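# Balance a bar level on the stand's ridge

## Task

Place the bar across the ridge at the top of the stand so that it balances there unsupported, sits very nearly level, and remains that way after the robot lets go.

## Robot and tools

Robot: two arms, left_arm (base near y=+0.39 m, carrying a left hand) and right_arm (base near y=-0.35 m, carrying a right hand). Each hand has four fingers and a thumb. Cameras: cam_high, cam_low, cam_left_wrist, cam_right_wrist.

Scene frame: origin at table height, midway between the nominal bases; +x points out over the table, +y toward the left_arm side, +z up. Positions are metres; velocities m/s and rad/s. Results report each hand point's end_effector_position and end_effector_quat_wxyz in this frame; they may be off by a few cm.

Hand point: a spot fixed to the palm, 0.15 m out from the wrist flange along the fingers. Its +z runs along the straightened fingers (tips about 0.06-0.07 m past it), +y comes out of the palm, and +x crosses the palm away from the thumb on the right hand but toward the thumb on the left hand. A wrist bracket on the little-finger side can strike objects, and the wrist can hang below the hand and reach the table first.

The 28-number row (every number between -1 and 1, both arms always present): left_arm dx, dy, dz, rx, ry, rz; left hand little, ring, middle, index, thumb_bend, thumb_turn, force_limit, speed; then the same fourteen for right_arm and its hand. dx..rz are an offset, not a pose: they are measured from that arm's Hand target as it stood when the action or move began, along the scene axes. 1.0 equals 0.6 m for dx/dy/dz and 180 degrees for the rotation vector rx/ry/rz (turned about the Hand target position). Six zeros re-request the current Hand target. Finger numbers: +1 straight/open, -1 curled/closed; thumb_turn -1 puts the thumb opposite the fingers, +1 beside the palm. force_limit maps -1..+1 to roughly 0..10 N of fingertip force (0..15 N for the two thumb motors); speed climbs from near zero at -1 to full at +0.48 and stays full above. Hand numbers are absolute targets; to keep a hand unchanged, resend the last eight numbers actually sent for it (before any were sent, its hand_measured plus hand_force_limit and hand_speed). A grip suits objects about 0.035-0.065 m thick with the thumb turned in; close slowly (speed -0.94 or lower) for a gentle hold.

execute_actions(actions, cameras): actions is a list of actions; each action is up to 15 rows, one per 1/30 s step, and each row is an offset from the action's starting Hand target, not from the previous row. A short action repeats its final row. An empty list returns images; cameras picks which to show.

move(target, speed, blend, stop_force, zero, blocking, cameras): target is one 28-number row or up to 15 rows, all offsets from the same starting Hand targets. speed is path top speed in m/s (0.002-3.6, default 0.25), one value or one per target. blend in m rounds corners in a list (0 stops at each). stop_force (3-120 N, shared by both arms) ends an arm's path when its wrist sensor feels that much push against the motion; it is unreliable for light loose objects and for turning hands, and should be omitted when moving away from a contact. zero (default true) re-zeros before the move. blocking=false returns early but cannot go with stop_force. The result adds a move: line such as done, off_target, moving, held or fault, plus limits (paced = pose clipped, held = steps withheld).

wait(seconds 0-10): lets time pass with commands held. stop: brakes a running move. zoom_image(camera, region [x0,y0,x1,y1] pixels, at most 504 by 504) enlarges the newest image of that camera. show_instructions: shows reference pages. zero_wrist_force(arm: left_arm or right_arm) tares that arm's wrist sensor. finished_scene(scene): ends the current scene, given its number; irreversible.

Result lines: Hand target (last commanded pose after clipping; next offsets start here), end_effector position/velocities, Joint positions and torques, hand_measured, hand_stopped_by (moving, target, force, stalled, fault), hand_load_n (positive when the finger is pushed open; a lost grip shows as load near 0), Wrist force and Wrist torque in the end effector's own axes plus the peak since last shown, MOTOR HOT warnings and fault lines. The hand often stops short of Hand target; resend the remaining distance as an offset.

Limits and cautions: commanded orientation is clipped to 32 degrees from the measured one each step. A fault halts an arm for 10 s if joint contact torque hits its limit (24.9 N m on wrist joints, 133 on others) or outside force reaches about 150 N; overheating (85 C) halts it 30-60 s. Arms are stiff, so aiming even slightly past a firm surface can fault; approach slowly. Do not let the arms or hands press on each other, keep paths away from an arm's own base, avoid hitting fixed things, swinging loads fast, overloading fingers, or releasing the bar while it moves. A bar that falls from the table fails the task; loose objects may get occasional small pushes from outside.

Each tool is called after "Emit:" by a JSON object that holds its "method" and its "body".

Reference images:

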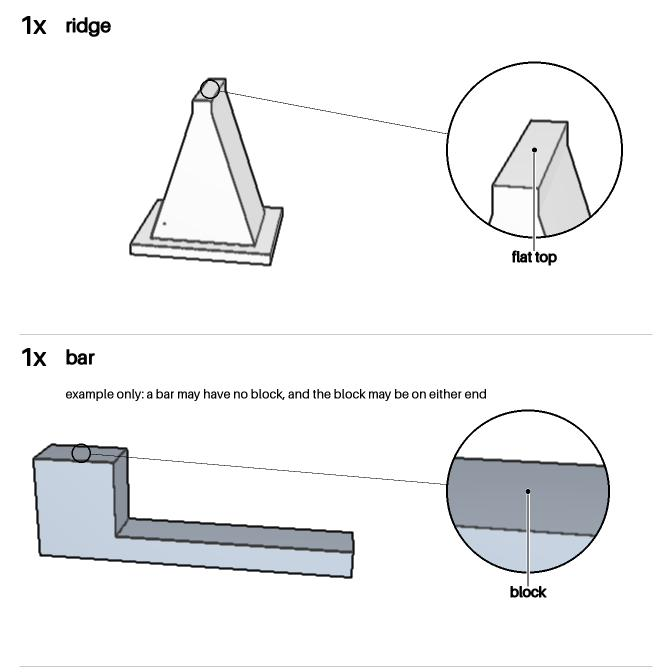

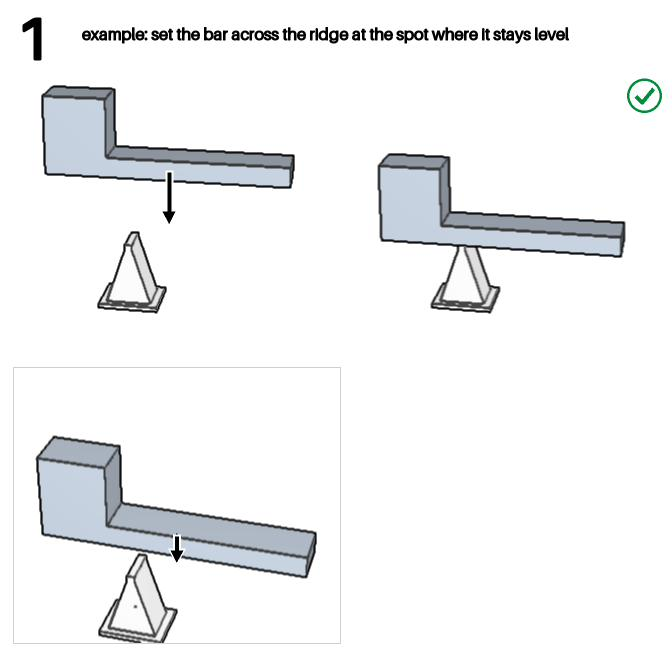

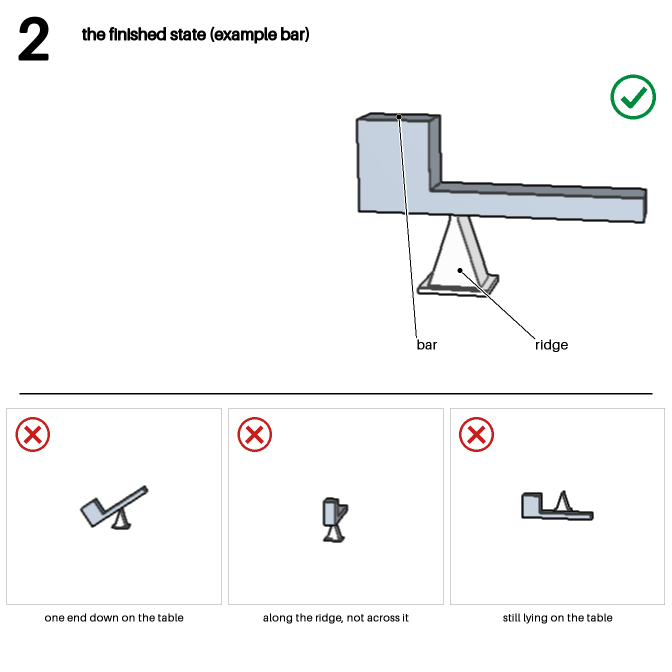

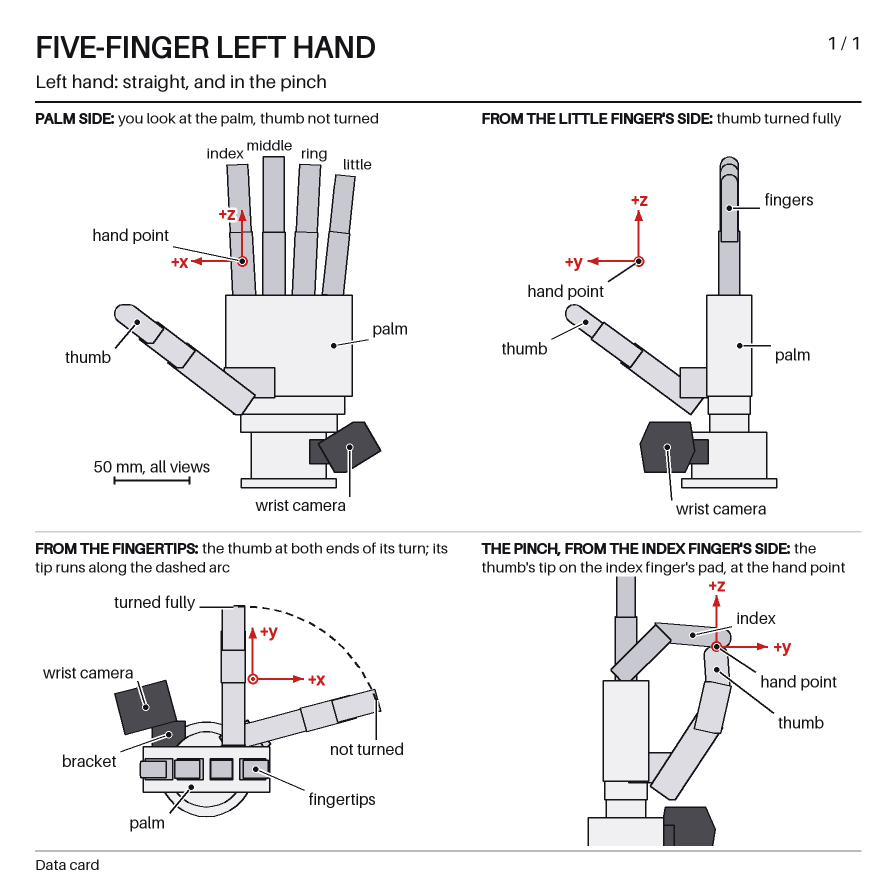

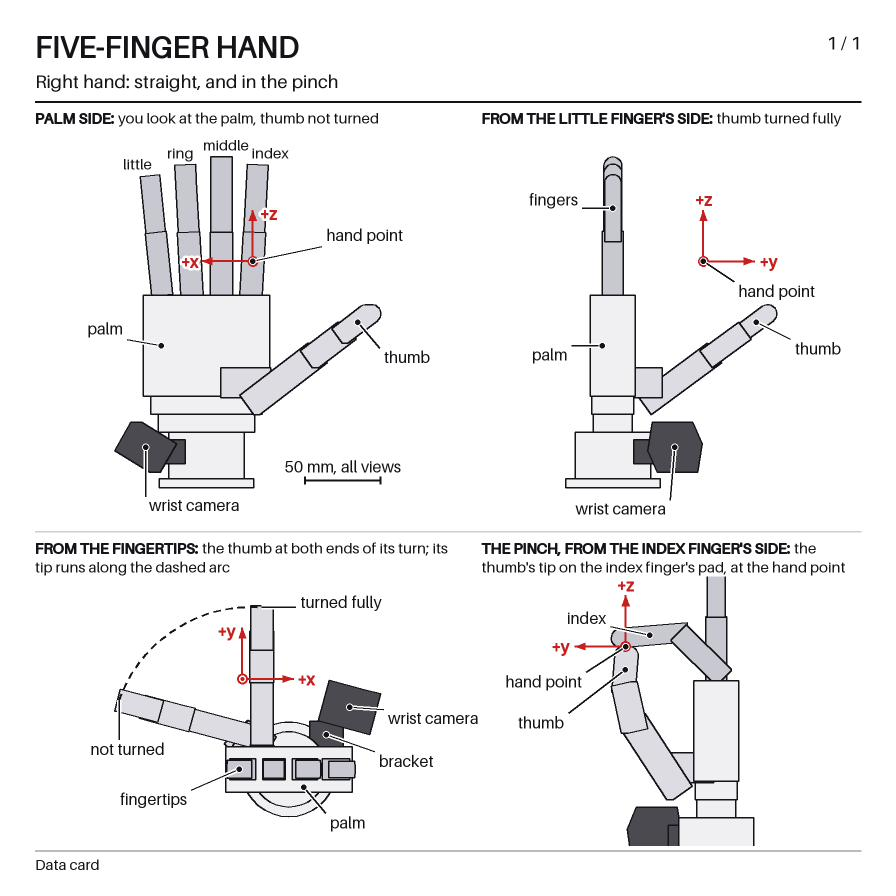

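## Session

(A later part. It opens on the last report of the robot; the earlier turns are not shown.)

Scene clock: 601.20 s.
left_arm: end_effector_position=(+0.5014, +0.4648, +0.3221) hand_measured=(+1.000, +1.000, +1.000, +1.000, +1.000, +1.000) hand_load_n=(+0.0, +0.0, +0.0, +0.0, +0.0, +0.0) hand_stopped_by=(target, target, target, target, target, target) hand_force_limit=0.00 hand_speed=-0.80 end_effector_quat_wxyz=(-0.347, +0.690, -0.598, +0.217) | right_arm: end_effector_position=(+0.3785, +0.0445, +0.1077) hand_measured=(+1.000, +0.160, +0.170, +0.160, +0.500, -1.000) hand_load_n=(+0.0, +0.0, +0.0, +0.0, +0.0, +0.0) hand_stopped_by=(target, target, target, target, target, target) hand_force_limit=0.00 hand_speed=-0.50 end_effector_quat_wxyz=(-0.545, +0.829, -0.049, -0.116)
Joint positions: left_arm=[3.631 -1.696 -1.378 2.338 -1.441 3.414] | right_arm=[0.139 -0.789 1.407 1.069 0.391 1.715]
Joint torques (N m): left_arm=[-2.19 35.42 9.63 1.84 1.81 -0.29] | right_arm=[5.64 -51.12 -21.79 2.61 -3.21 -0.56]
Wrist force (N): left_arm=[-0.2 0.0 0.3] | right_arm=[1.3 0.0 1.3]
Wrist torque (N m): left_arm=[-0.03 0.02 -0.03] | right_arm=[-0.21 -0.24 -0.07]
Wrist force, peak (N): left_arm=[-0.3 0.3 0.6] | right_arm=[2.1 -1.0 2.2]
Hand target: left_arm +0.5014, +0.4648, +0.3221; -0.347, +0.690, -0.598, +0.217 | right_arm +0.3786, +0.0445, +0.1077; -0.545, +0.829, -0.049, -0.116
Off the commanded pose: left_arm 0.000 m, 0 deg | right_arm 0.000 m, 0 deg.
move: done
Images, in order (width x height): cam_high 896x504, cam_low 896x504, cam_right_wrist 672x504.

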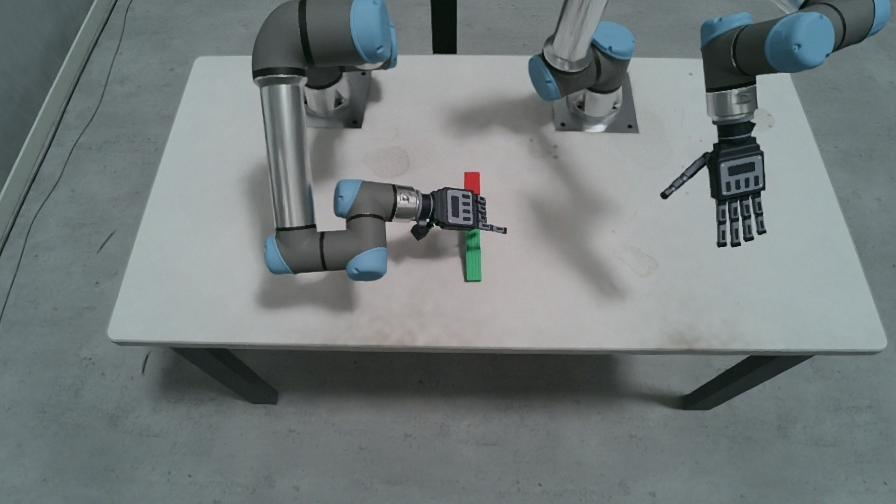

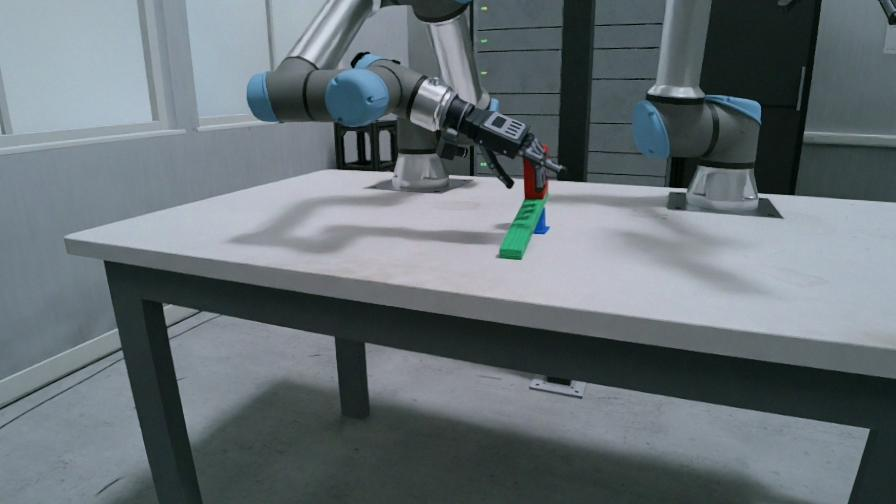

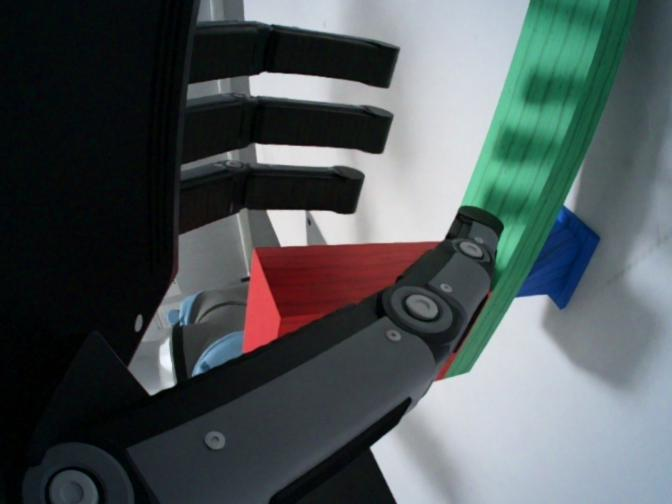

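Emit:
{"method": "move", "body": {"target": [0,0,0,0,0,0,1,1,1,1,1,1,0,-0.8, -0.0222,0,-0.0872,0,0,0,1,0.16,0.17,0.16,0.5,-1,0,-0.5], "speed": 0.03, "stop_force": 3, "cameras": ["cam_low","cam_high","cam_right_wrist"]}}

Emit:
{"method": "zoom_image", "body": {"camera": "cam_low", "region": [480, 140, 580, 265]}}

Scene clock: 611.03 s.
left_arm: end_effector_position=(+0.5014, +0.4648, +0.3221) hand_measured=(+1.000, +1.000, +1.000, +1.000, +1.000, +1.000) hand_load_n=(+0.0, +0.0, +0.0, +0.0, +0.0, +0.0) hand_stopped_by=(target, target, target, target, target, target) hand_force_limit=0.00 hand_speed=-0.80 end_effector_quat_wxyz=(-0.347, +0.690, -0.598, +0.217) | right_arm: end_effector_position=(+0.3652, +0.0445, +0.0554) hand_measured=(+1.000, +0.160, +0.170, +0.160, +0.500, -1.000) hand_load_n=(+0.0, +0.0, +0.0, +0.0, +0.0, +0.0) hand_stopped_by=(target, target, target, target, target, target) hand_force_limit=0.00 hand_speed=-0.50 end_effector_quat_wxyz=(-0.545, +0.829, -0.049, -0.116)
Joint positions: left_arm=[3.631 -1.696 -1.378 2.338 -1.441 3.414] | right_arm=[0.142 -0.736 1.469 0.946 0.39 1.722]
Joint torques (N m): left_arm=[-4.12 34.94 10.17 1.91 1.83 -0.18] | right_arm=[3.61 -53.86 -23.55 4.27 0.77 0.1]
Wrist force (N): left_arm=[-0.2 0.1 0.4] | right_arm=[1.2 -0.3 1.4]
Wrist torque (N m): left_arm=[-0.01 0.03 -0.04] | right_arm=[-0.23 -0.21 -0.08]
Wrist force, peak (N): left_arm=[-0.3 0.4 0.5] | right_arm=[1.4 -3.0 1.8]
Hand target: left_arm +0.5014, +0.4648, +0.3221; -0.347, +0.690, -0.598, +0.217 | right_arm +0.3652, +0.0445, +0.0554; -0.545, +0.829, -0.049, -0.116
Off the commanded pose: left_arm 0.000 m, 0 deg | right_arm 0.000 m, 0 deg.
move: done
Images, in order (width x height): cam_high 896x504, cam_low 896x504, cam_right_wrist 672x504.

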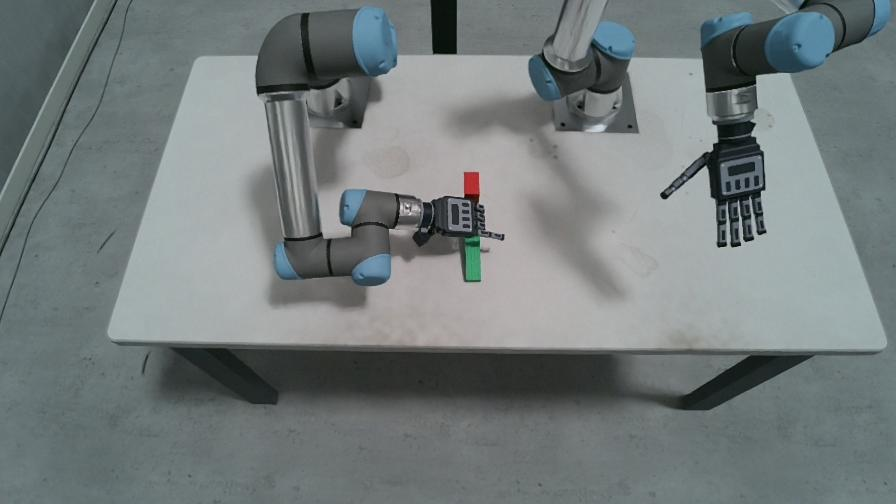

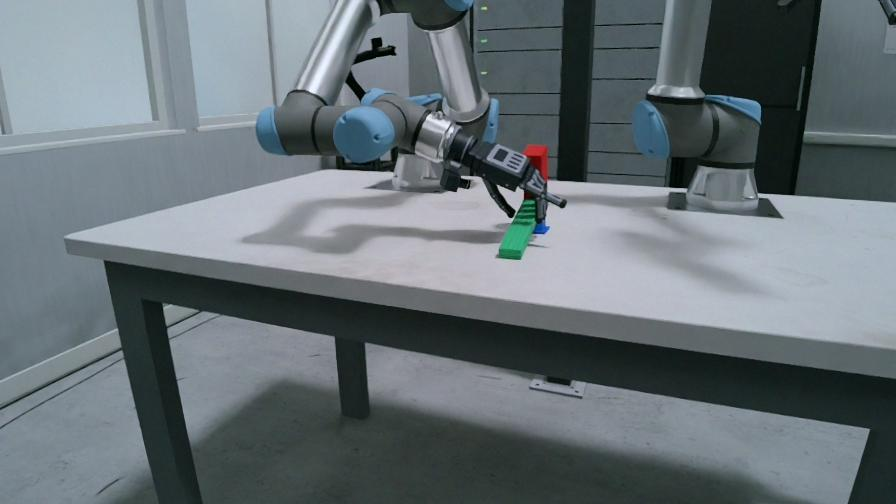

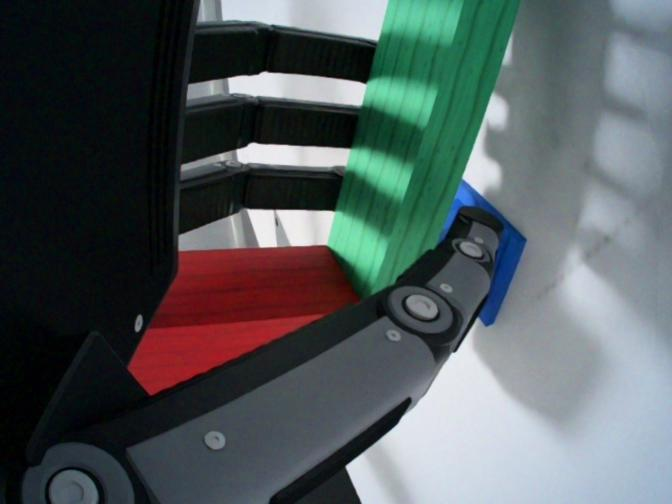

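Scaled by 4.032 from the camera's 896x504 image, which has a finer 1280x720 frame.

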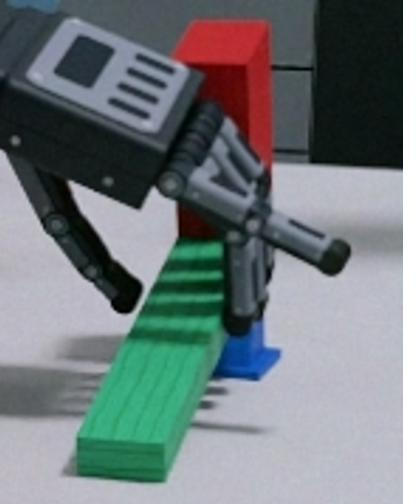

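Emit:
{"method": "move", "body": {"target": [0,0,0,0,0,0,1,1,1,1,1,1,0,-0.8, -0.0025,0,-0.0097,0,0,0,1,0.16,0.17,0.16,0.5,-1,0,-0.5], "speed": 0.02, "stop_force": 3}}

Emit:
{"method": "move", "body": {"target": [0,0,0,0,0,0,1,1,1,1,1,1,0,-0.8, 0,0,0,0,0,0,1,0.16,0.17,0.16,0.1,-1,0,-0.92], "speed": 0.01, "cameras": ["cam_low","cam_high","cam_right_wrist"]}}

Emit:
{"method": "zoom_image", "body": {"camera": "cam_low", "region": [480, 140, 580, 265]}}

Scene clock: 628.00 s.
left_arm: end_effector_position=(+0.5014, +0.4648, +0.3221) hand_measured=(+1.000, +1.000, +1.000, +1.000, +1.000, +1.000) hand_load_n=(+0.0, +0.0, +0.0, +0.0, +0.0, +0.0) hand_stopped_by=(target, target, target, target, target, target) hand_force_limit=0.00 hand_speed=-0.80 end_effector_quat_wxyz=(-0.347, +0.690, -0.598, +0.217) | right_arm: end_effector_position=(+0.3637, +0.0445, +0.0496) hand_measured=(+1.000, +0.160, +0.170, +0.160, +0.500, -1.000) hand_load_n=(+0.0, +0.0, +0.0, +0.5, +0.0, +0.0) hand_stopped_by=(target, target, target, target, target, target) hand_force_limit=0.00 hand_speed=-0.50 end_effector_quat_wxyz=(-0.545, +0.829, -0.049, -0.116)
Joint positions: left_arm=[3.631 -1.696 -1.378 2.338 -1.441 3.414] | right_arm=[0.142 -0.73 1.475 0.933 0.39 1.722]
Joint torques (N m): left_arm=[-4.13 35.19 11.31 2.05 1.89 -0.56] | right_arm=[8.9 -52.82 -22.92 4.36 -2.98 0.87]
Wrist force (N): left_arm=[-0.2 0.1 0.4] | right_arm=[1.4 -0.9 1.6]
Wrist torque (N m): left_arm=[-0.01 0.03 -0.03] | right_arm=[-0.22 -0.21 -0.06]
Wrist force, peak (N): left_arm=[-0.3 0.1 0.7] | right_arm=[1.4 -1.6 1.9]
Hand target: left_arm +0.5014, +0.4648, +0.3221; -0.347, +0.690, -0.598, +0.217 | right_arm +0.3637, +0.0445, +0.0496; -0.545, +0.829, -0.049, -0.116
Off the commanded pose: left_arm 0.000 m, 0 deg | right_arm 0.000 m, 0 deg.
move: done

Scene clock: 630.30 s.
left_arm: end_effector_position=(+0.5014, +0.4648, +0.3221) hand_measured=(+1.000, +1.000, +1.000, +1.000, +1.000, +1.000) hand_load_n=(+0.0, +0.0, +0.0, +0.0, +0.0, +0.0) hand_stopped_by=(target, target, target, target, target, target) hand_force_limit=0.00 hand_speed=-0.80 end_effector_quat_wxyz=(-0.347, +0.690, -0.598, +0.217) | right_arm: end_effector_position=(+0.3637, +0.0445, +0.0496) hand_measured=(+1.000, +0.160, +0.170, +0.160, +0.264, -1.000) hand_load_n=(+0.0, +2.0, +0.0, +4.0, +7.5, +0.0) hand_stopped_by=(target, target, target, target, force, target) hand_force_limit=0.00 hand_speed=-0.92 end_effector_quat_wxyz=(-0.545, +0.829, -0.049, -0.116)
Joint positions: left_arm=[3.631 -1.696 -1.378 2.338 -1.441 3.414] | right_arm=[0.142 -0.73 1.475 0.933 0.39 1.722]
Joint torques (N m): left_arm=[-4.41 35.62 10.16 1.78 1.49 -0.5] | right_arm=[8.69 -53.07 -23.63 4.21 -2.99 -1.06]
Wrist force (N): left_arm=[0.0 0.2 0.3] | right_arm=[1.6 1.5 1.7]
Wrist torque (N m): left_arm=[0.02 -0.01 -0.03] | right_arm=[-0.20 -0.20 -0.07]
Wrist force, peak (N): left_arm=[-0.5 0.3 0.5] | right_arm=[1.7 1.6 1.7]
Hand target: left_arm +0.5014, +0.4648, +0.3221; -0.347, +0.690, -0.598, +0.217 | right_arm +0.3637, +0.0445, +0.0496; -0.545, +0.829, -0.049, -0.116
Off the commanded pose: left_arm 0.000 m, 0 deg | right_arm 0.000 m, 0 deg.
move: done
Images, in order (width x height): cam_high 896x504, cam_low 896x504, cam_right_wrist 672x504.

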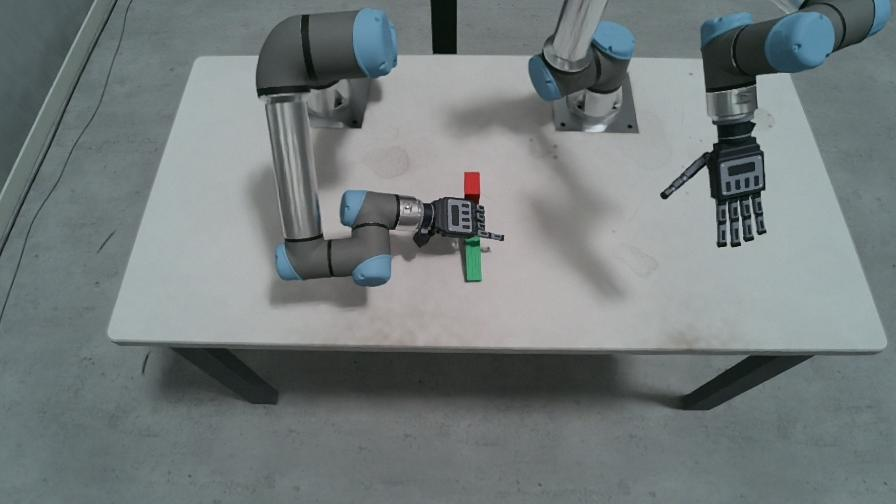

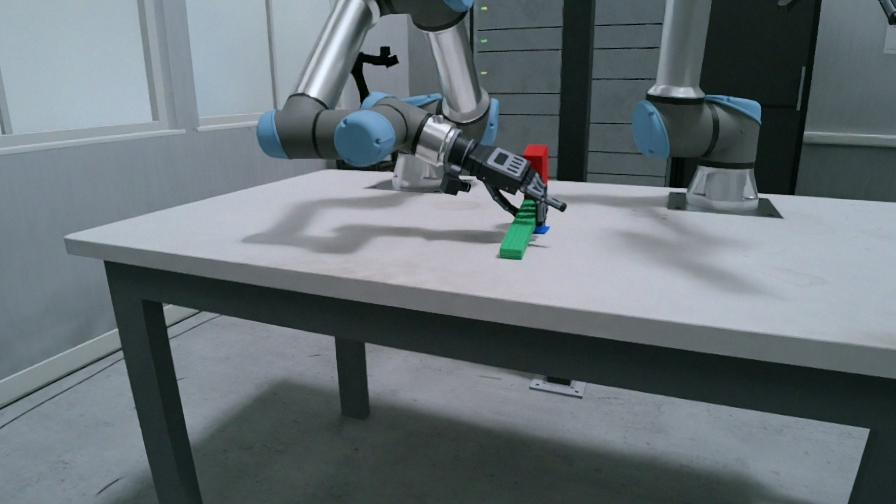

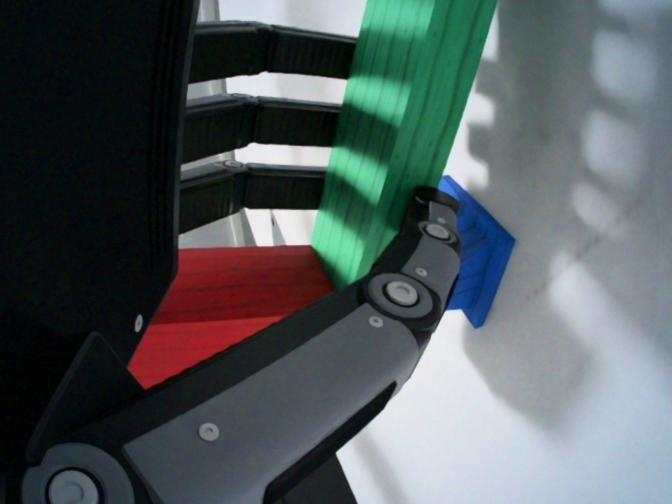

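Scaled by 4.032 from the camera's 896x504 image, which has a finer 1280x720 frame.

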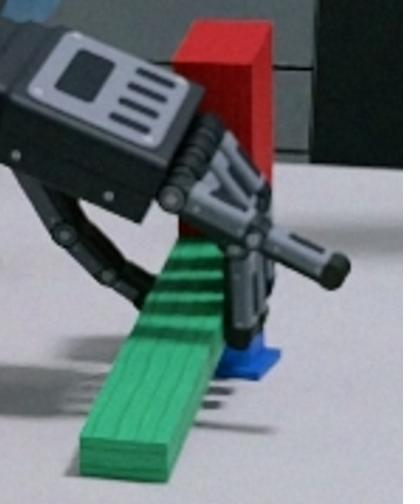

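Emit:
{"method": "move", "body": {"target": [[0,0,0,0,0,0,1,1,1,1,1,1,0,-0.8, 0,0,0.05,0,0,0,1,0.16,0.17,0.16,0.1,-1,0,-0.92],[0,0,0,0,0,0,1,1,1,1,1,1,0,-0.8, -0.0368,0.0032,0.0833,0,-0.0794,-0.0083,1,0.16,0.17,0.16,0.1,-1,0,-0.92],[0,0,0,0,0,0,1,1,1,1,1,1,0,-0.8, -0.0368,0.0032,0.0273,0,-0.0794,-0.0083,1,0.16,0.17,0.16,0.1,-1,0,-0.92]], "speed": [0.04,0.08,0.05], "blend": [0.01,0.005,0], "cameras": ["cam_low","cam_high","cam_right_wrist"]}}

Emit:
{"method": "zoom_image", "body": {"camera": "cam_low", "region": [480, 140, 570, 250]}}

Emit:
{"method": "zoom_image", "body": {"camera": "cam_high", "region": [440, 150, 510, 280]}}

Scene clock: 692.47 s.
left_arm: end_effector_position=(+0.5014, +0.4648, +0.3221) hand_measured=(+1.000, +1.000, +1.000, +1.000, +1.000, +1.000) hand_load_n=(+0.0, +0.0, +0.0, +0.0, +0.0, -0.5) hand_stopped_by=(target, target, target, target, target, target) hand_force_limit=0.00 hand_speed=-0.80 end_effector_quat_wxyz=(-0.347, +0.690, -0.598, +0.217) | right_arm: end_effector_position=(+0.3415, +0.0464, +0.0659) hand_measured=(+1.000, +0.160, +0.170, +0.160, +0.264, -1.000) hand_load_n=(+0.0, +2.0, +0.0, +4.5, +7.0, +0.5) hand_stopped_by=(target, target, target, target, force, target) hand_force_limit=0.00 hand_speed=-0.92 end_effector_quat_wxyz=(-0.549, +0.836, +0.009, -0.005) end_effector_velocity=(+0.000, +0.000, +0.002) end_effector_angular_velocity=(-0.001, +0.001, +0.000)
Joint positions: left_arm=[3.631 -1.696 -1.378 2.338 -1.441 3.414] | right_arm=[0.159 -0.943 1.677 0.603 0.422 1.825]
Joint velocities: left_arm=[within noise] | right_arm=[0.001 -0.003 -0.002 0.005 0.001 0.002]
Joint torques (N m): left_arm=[-5.63 35 10.95 1.79 1.83 -0.43] | right_arm=[-7.38 -46.99 -22.16 3.85 -3.82 1.88]
Wrist force (N): left_arm=[-0.1 0.2 0.2] | right_arm=[0.9 1.6 1.7]
Wrist torque (N m): left_arm=[0.01 0.00 -0.03] | right_arm=[-0.21 -0.20 -0.02]
Wrist force, peak (N): left_arm=[-0.2 0.3 0.7] | right_arm=[1.8 2.0 2.1]
Hand target: left_arm +0.5014, +0.4648, +0.3221; -0.347, +0.690, -0.598, +0.217 | right_arm +0.3417, +0.0464, +0.0660; -0.549, +0.836, +0.009, -0.005
Off the commanded pose: left_arm 0.000 m, 0 deg | right_arm 0.000 m, 0 deg.
move: done
Images, in order (width x height): cam_high 896x504, cam_low 896x504, cam_right_wrist 672x504.

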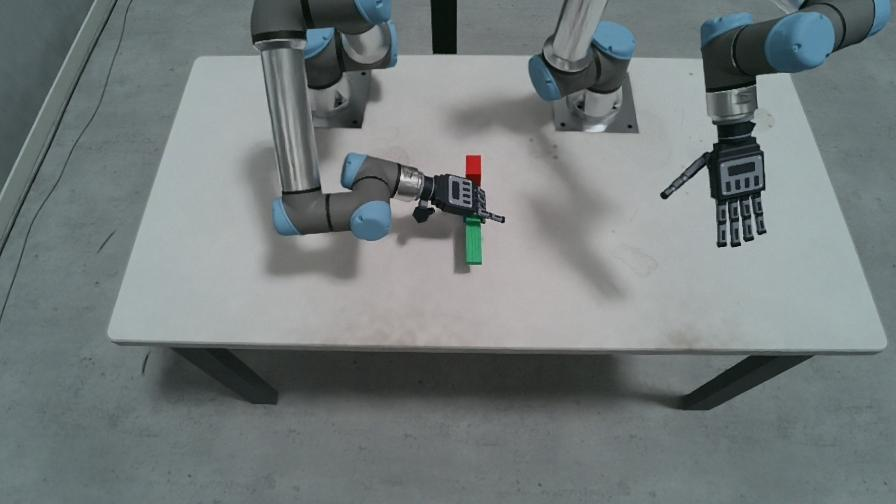

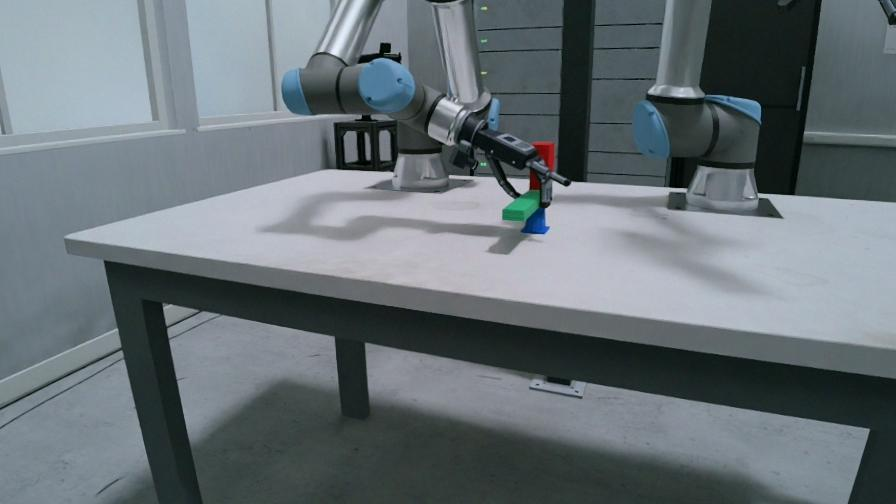

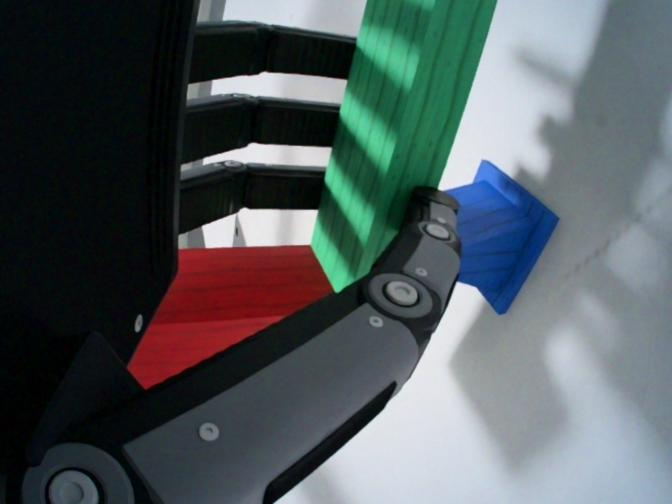

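Scaled by 4.582 from the camera's 896x504 image, which has a finer 1280x720 frame.

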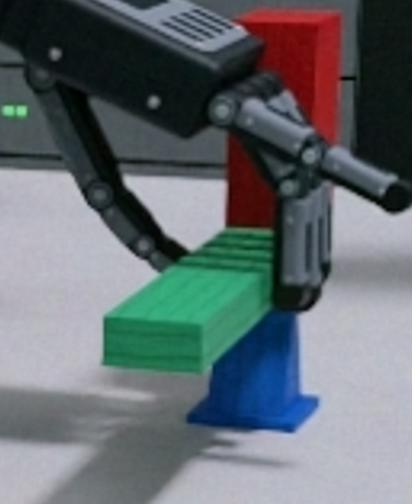

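Scaled by 3.877 from the camera's 896x504 image, which has a finer 1280x720 frame.

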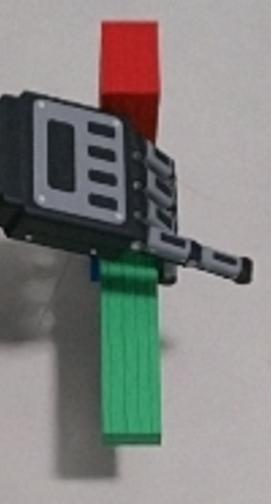

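Emit:
{"method": "zoom_image", "body": {"camera": "cam_low", "region": [490, 180, 560, 235]}}

Scaled by 7.200 from the camera's 896x504 image, which has a finer 1280x720 frame.

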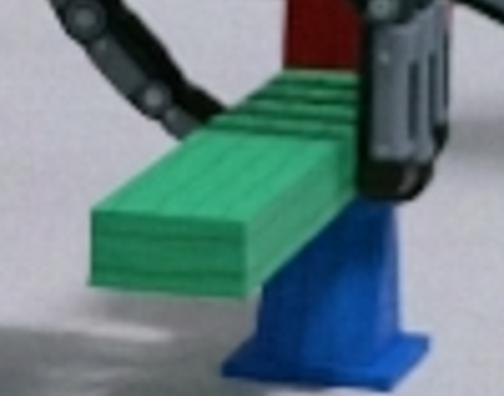

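Emit:
{"method": "move", "body": {"target": [0,0,0,0,0,0,1,1,1,1,1,1,0,-0.8, 0.01,0,-0.005,0,0.0139,0,1,0.16,0.17,0.16,0.1,-1,0,-0.92], "speed": 0.05, "cameras": ["cam_low","cam_high"]}}

Emit:
{"method": "zoom_image", "body": {"camera": "cam_low", "region": [490, 180, 560, 235]}}

Emit:
{"method": "zoom_image", "body": {"camera": "cam_high", "region": [440, 150, 510, 280]}}

Scene clock: 787.57 s.
left_arm: end_effector_position=(+0.5014, +0.4648, +0.3221) hand_measured=(+1.000, +1.000, +1.000, +1.000, +1.000, +1.000) hand_load_n=(+0.0, +0.0, +0.0, +0.0, +0.0, -0.5) hand_stopped_by=(target, target, target, target, target, target) hand_force_limit=0.00 hand_speed=-0.80 end_effector_quat_wxyz=(-0.347, +0.690, -0.598, +0.217) | right_arm: end_effector_position=(+0.3478, +0.0464, +0.0630) hand_measured=(+1.000, +0.160, +0.170, +0.160, +0.264, -1.000) hand_load_n=(+0.0, +2.0, +0.0, +4.5, +7.5, +0.0) hand_stopped_by=(target, target, target, target, force, target) hand_force_limit=0.00 hand_speed=-0.92 end_effector_quat_wxyz=(-0.549, +0.836, -0.003, -0.023) end_effector_velocity=(+0.001, +0.000, +0.001) end_effector_angular_velocity=(+0.002, -0.006, +0.000)
Joint positions: left_arm=[3.631 -1.696 -1.378 2.338 -1.441 3.414] | right_arm=[0.155 -0.905 1.637 0.653 0.416 1.819]
Joint velocities: left_arm=[within noise] | right_arm=[0 -0.003 0.001 -0.005 -0.001 0]
Joint torques (N m): left_arm=[-4.54 34.53 10.42 1.79 1.67 -0.54] | right_arm=[-0.19 -50.44 -4.6 0.26 -2.12 -1.36]
Wrist force (N): left_arm=[-0.4 0.1 0.5] | right_arm=[1.1 1.7 1.8]
Wrist torque (N m): left_arm=[-0.02 0.06 -0.04] | right_arm=[-0.19 -0.20 0.13]
Wrist force, peak (N): left_arm=[-0.5 0.3 0.6] | right_arm=[1.1 2.0 1.9]
Hand target: left_arm +0.5014, +0.4648, +0.3221; -0.347, +0.690, -0.598, +0.217 | right_arm +0.3477, +0.0464, +0.0630; -0.549, +0.836, -0.003, -0.023
Off the commanded pose: left_arm 0.000 m, 0 deg | right_arm 0.000 m, 0 deg.
move: done
Images, in order (width x height): cam_high 896x504, cam_low 896x504.

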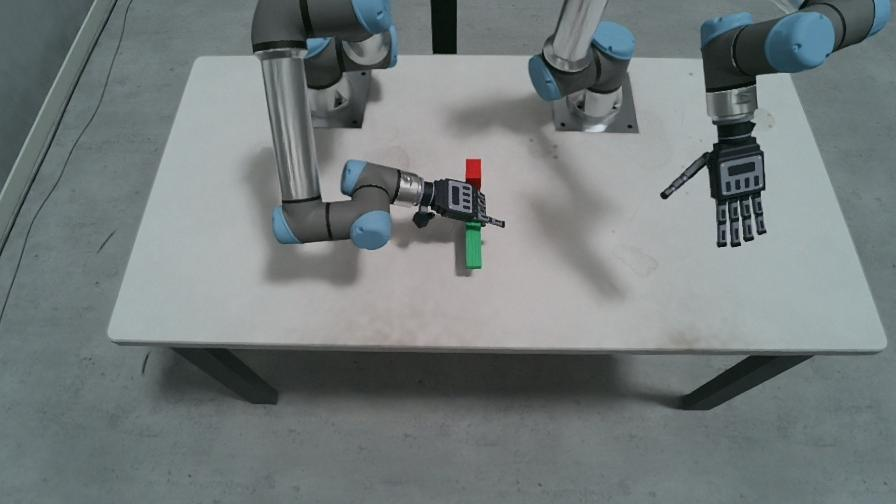

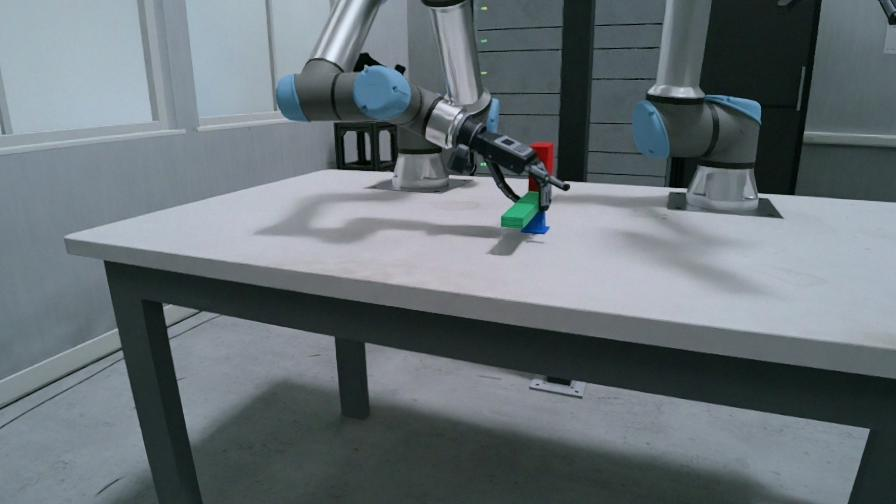

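Scaled by 7.200 from the camera's 896x504 image, which has a finer 1280x720 frame.

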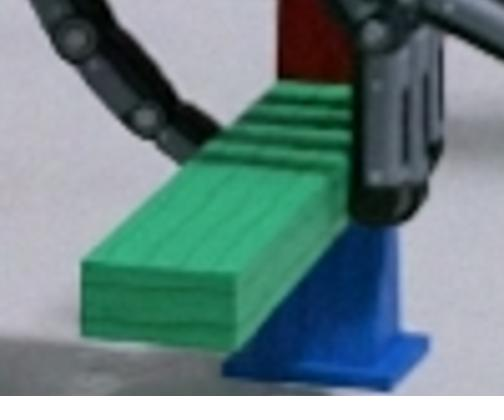

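Scaled by 3.877 from the camera's 896x504 image, which has a finer 1280x720 frame.

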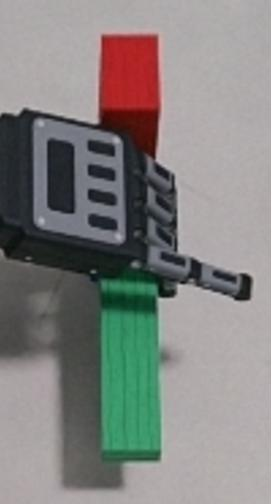

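Emit:
{"method": "move", "body": {"target": [[0,0,0,0,0,0,1,1,1,1,1,1,0,-0.8, -0.0022,0.001,-0.005,0,0,0,1,0.16,0.17,0.16,0.1,-1,0,-0.92],[0,0,0,0,0,0,1,1,1,1,1,1,0,-0.8, -0.0022,0.001,-0.0183,0,0,0,1,0.16,0.17,0.16,0.1,-1,0,-0.92]], "speed": 0.008, "stop_force": 3, "cameras": ["cam_low"]}}

Emit:
{"method": "zoom_image", "body": {"camera": "cam_low", "region": [490, 190, 560, 245]}}

Scene clock: 805.43 s.
left_arm: end_effector_position=(+0.5014, +0.4648, +0.3221) hand_measured=(+1.000, +1.000, +1.000, +1.000, +1.000, +1.000) hand_load_n=(+0.0, +0.0, +0.0, +0.0, +0.0, -0.5) hand_stopped_by=(target, target, target, target, target, target) hand_force_limit=0.00 hand_speed=-0.80 end_effector_quat_wxyz=(-0.347, +0.690, -0.598, +0.217) | right_arm: end_effector_position=(+0.3463, +0.0470, +0.0547) hand_measured=(+1.000, +0.160, +0.170, +0.160, +0.264, -1.000) hand_load_n=(+0.0, +2.0, -0.5, +4.5, +7.0, +0.5) hand_stopped_by=(target, target, target, target, force, target) hand_force_limit=0.00 hand_speed=-0.92 end_effector_quat_wxyz=(-0.549, +0.836, -0.003, -0.023)
Joint positions: left_arm=[3.631 -1.696 -1.378 2.338 -1.441 3.414] | right_arm=[0.157 -0.894 1.644 0.631 0.416 1.824]
Joint torques (N m): left_arm=[-5.04 35.19 10.16 2.08 1.72 -0.67] | right_arm=[1.34 -49.11 -24.07 4.27 0.03 -0.98]
Wrist force (N): left_arm=[-0.2 0.1 0.4] | right_arm=[1.5 1.7 1.8]
Wrist torque (N m): left_arm=[-0.01 0.03 -0.03] | right_arm=[-0.20 -0.27 -0.05]
Wrist force, peak (N): left_arm=[-0.5 0.2 0.5] | right_arm=[2.3 -2.6 -0.9]
Hand target: left_arm +0.5014, +0.4648, +0.3221; -0.347, +0.690, -0.598, +0.217 | right_arm +0.3463, +0.0470, +0.0547; -0.549, +0.836, -0.003, -0.023 (not the last commanded pose)
Off the commanded pose: left_arm 0.000 m, 0 deg | right_arm 0.003 m, 0 deg.
move: contact (right_arm); path passed 1 of 2 targets
Images, in order (width x height): cam_low 896x504.

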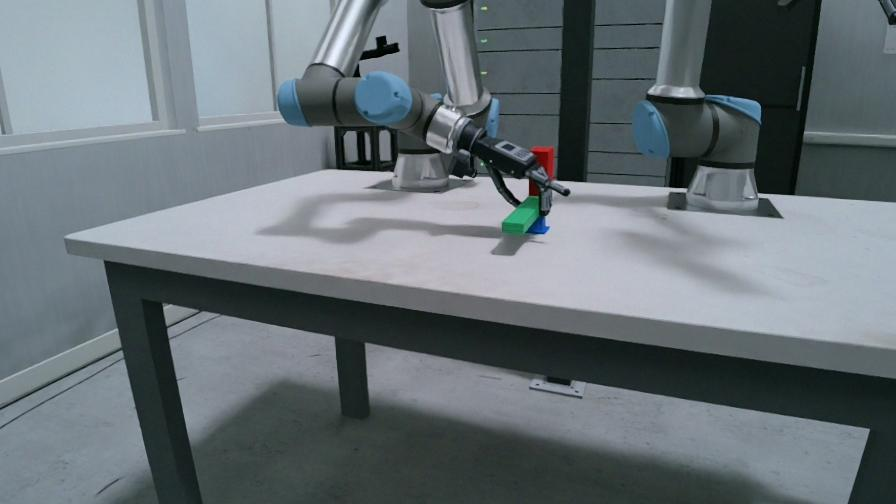

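Scaled by 7.200 from the camera's 896x504 image, which has a finer 1280x720 frame.

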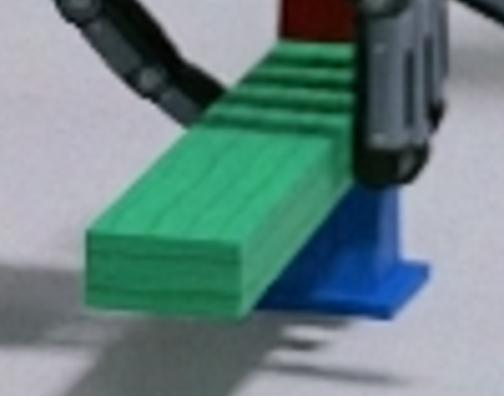

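Emit:
{"method": "move", "body": {"target": [[0,0,0,0,0,0,1,1,1,1,1,1,0,-0.8, 0,0,-0.0008,0,0,0,1,0.16,0.17,0.16,0.1,-1,0,-0.92],[0,0,0,0,0,0,1,1,1,1,1,1,0,-0.8, 0,0,-0.0008,0,0,0,1,0.16,0.17,0.16,0.279,-1,0,-0.94]], "speed": 0.008}}

Emit:
{"method": "move", "body": {"target": [0,0,0,0,0,0,1,1,1,1,1,1,0,-0.8, 0,0,0.0003,0,0,0,1,0.16,0.17,0.16,0.288,-1,0,-0.94], "speed": 0.01, "cameras": ["cam_low"]}}

Emit:
{"method": "zoom_image", "body": {"camera": "cam_low", "region": [490, 190, 560, 245]}}

Scene clock: 815.70 s.
left_arm: end_effector_position=(+0.5014, +0.4648, +0.3221) hand_measured=(+1.000, +1.000, +1.000, +1.000, +1.000, +1.000) hand_load_n=(+0.0, -0.5, +0.0, +0.0, +0.0, +0.0) hand_stopped_by=(target, target, target, target, target, target) hand_force_limit=0.00 hand_speed=-0.80 end_effector_quat_wxyz=(-0.347, +0.690, -0.598, +0.217) | right_arm: end_effector_position=(+0.3463, +0.0470, +0.0542) hand_measured=(+1.000, +0.160, +0.170, +0.160, +0.280, -1.000) hand_load_n=(+0.0, +1.5, +0.0, +3.5, +1.0, +0.0) hand_stopped_by=(target, target, target, target, target, target) hand_force_limit=0.00 hand_speed=-0.94 end_effector_quat_wxyz=(-0.549, +0.836, -0.003, -0.023)
Joint positions: left_arm=[3.631 -1.696 -1.378 2.338 -1.441 3.414] | right_arm=[0.157 -0.894 1.644 0.63 0.416 1.824]
Joint torques (N m): left_arm=[-5.29 35.15 10.48 1.76 1.64 -0.48] | right_arm=[1.28 -26.85 -0.12 0.24 0.06 1.59]
Wrist force (N): left_arm=[-0.2 0.1 0.5] | right_arm=[2.5 -5.4 0.3]
Wrist torque (N m): left_arm=[-0.01 0.03 -0.03] | right_arm=[-0.34 -0.22 -0.06]
Wrist force, peak (N): left_arm=[-0.4 0.2 0.6] | right_arm=[2.5 -5.5 0.3]
Hand target: left_arm +0.5014, +0.4648, +0.3221; -0.347, +0.690, -0.598, +0.217 | right_arm +0.3463, +0.0470, +0.0542; -0.549, +0.836, -0.003, -0.023
Off the commanded pose: left_arm 0.000 m, 0 deg | right_arm 0.000 m, 0 deg.
move: done

Scene clock: 816.40 s.
left_arm: end_effector_position=(+0.5014, +0.4648, +0.3221) hand_measured=(+1.000, +1.000, +1.000, +1.000, +1.000, +1.000) hand_load_n=(+0.0, +0.0, +0.0, +0.0, +0.0, +0.0) hand_stopped_by=(target, target, target, target, target, target) hand_force_limit=0.00 hand_speed=-0.80 end_effector_quat_wxyz=(-0.347, +0.690, -0.598, +0.217) | right_arm: end_effector_position=(+0.3463, +0.0470, +0.0543) hand_measured=(+1.000, +0.160, +0.170, +0.160, +0.288, -1.000) hand_load_n=(+0.0, +0.5, +0.0, +2.0, +0.5, -0.5) hand_stopped_by=(target, target, target, target, target, target) hand_force_limit=0.00 hand_speed=-0.94 end_effector_quat_wxyz=(-0.549, +0.836, -0.003, -0.023)
Joint positions: left_arm=[3.631 -1.696 -1.378 2.338 -1.441 3.414] | right_arm=[0.157 -0.894 1.644 0.631 0.416 1.824]
Joint torques (N m): left_arm=[-4.09 36.36 10.28 1.87 1.56 -0.6] | right_arm=[1.04 -47.94 -11.44 4.09 0.08 1.58]
Wrist force (N): left_arm=[-0.2 0.1 0.2] | right_arm=[1.6 -1.8 1.4]
Wrist torque (N m): left_arm=[0.01 0.02 -0.03] | right_arm=[-0.26 -0.20 -0.07]
Wrist force, peak (N): left_arm=[-0.3 0.2 0.6] | right_arm=[2.3 -5.5 0.4]
Hand target: left_arm +0.5014, +0.4648, +0.3221; -0.347, +0.690, -0.598, +0.217 | right_arm +0.3463, +0.0470, +0.0544; -0.549, +0.836, -0.003, -0.023
Off the commanded pose: left_arm 0.000 m, 0 deg | right_arm 0.000 m, 0 deg.
move: done
Images, in order (width x height): cam_low 896x504.

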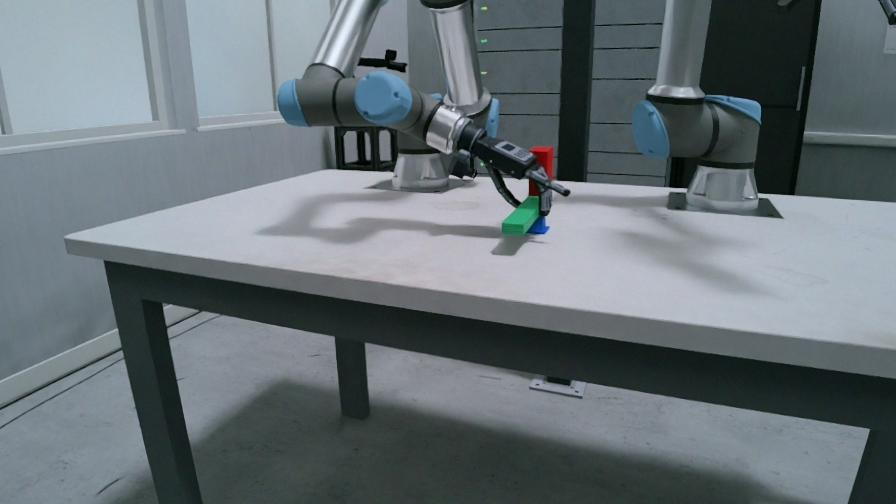

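Scaled by 7.200 from the camera's 896x504 image, which has a finer 1280x720 frame.

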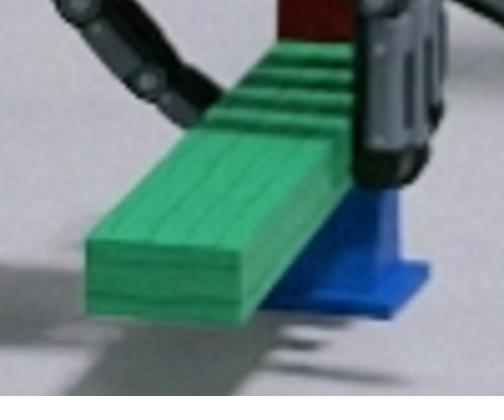

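Emit:
{"method": "move", "body": {"target": [0,0,0,0,0,0,1,1,1,1,1,1,0,-0.8, 0,0,0,0,0,0,1,0.16,0.17,0.16,0.292,-1,0,-0.94], "speed": 0.01, "cameras": ["cam_low"]}}

Emit:
{"method": "zoom_image", "body": {"camera": "cam_low", "region": [490, 190, 560, 245]}}

Scene clock: 823.67 s.
left_arm: end_effector_position=(+0.5014, +0.4648, +0.3221) hand_measured=(+1.000, +1.000, +1.000, +1.000, +1.000, +1.000) hand_load_n=(+0.0, +0.0, +0.0, +0.0, -0.5, +0.0) hand_stopped_by=(target, target, target, target, target, target) hand_force_limit=0.00 hand_speed=-0.80 end_effector_quat_wxyz=(-0.347, +0.690, -0.598, +0.217) | right_arm: end_effector_position=(+0.3463, +0.0470, +0.0544) hand_measured=(+1.000, +0.160, +0.170, +0.160, +0.292, -1.000) hand_load_n=(+0.0, +0.0, +0.0, +1.0, +0.0, +0.0) hand_stopped_by=(target, target, target, target, target, target) hand_force_limit=0.00 hand_speed=-0.94 end_effector_quat_wxyz=(-0.549, +0.836, -0.003, -0.023)
Joint positions: left_arm=[3.631 -1.696 -1.378 2.338 -1.441 3.414] | right_arm=[0.157 -0.894 1.644 0.631 0.416 1.824]
Joint torques (N m): left_arm=[-5.69 35.31 10.72 2.22 1.52 -0.56] | right_arm=[1.67 -48.19 -22.72 3.93 0.07 0.83]
Wrist force (N): left_arm=[-0.2 0.2 0.2] | right_arm=[1.1 -1.3 1.8]
Wrist torque (N m): left_arm=[0.02 0.02 -0.04] | right_arm=[-0.27 -0.20 -0.08]
Wrist force, peak (N): left_arm=[-0.3 0.3 0.6] | right_arm=[1.7 -1.7 1.4]
Hand target: left_arm +0.5014, +0.4648, +0.3221; -0.347, +0.690, -0.598, +0.217 | right_arm +0.3463, +0.0470, +0.0544; -0.549, +0.836, -0.003, -0.023
Off the commanded pose: left_arm 0.000 m, 0 deg | right_arm 0.000 m, 0 deg.
move: done
Images, in order (width x height): cam_low 896x504.

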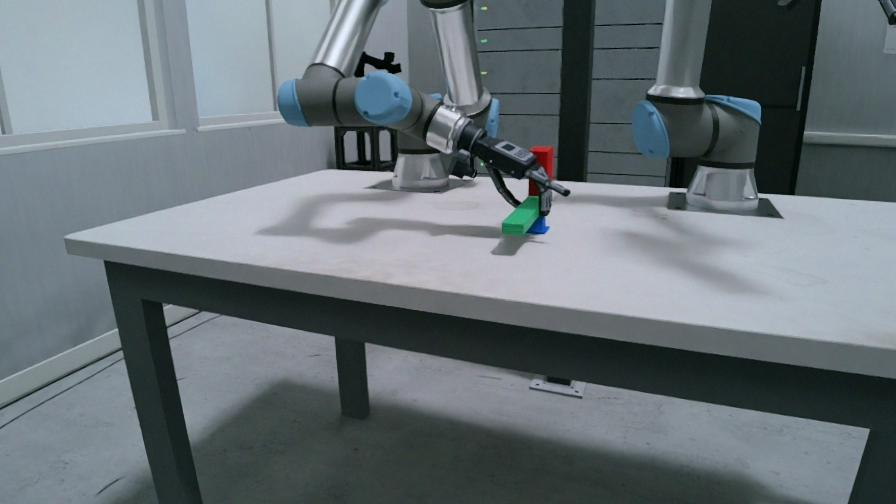

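Scaled by 7.200 from the camera's 896x504 image, which has a finer 1280x720 frame.

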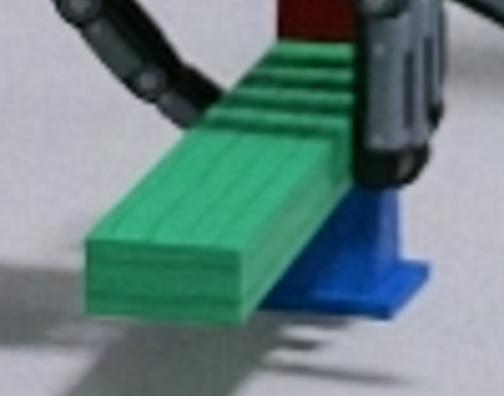

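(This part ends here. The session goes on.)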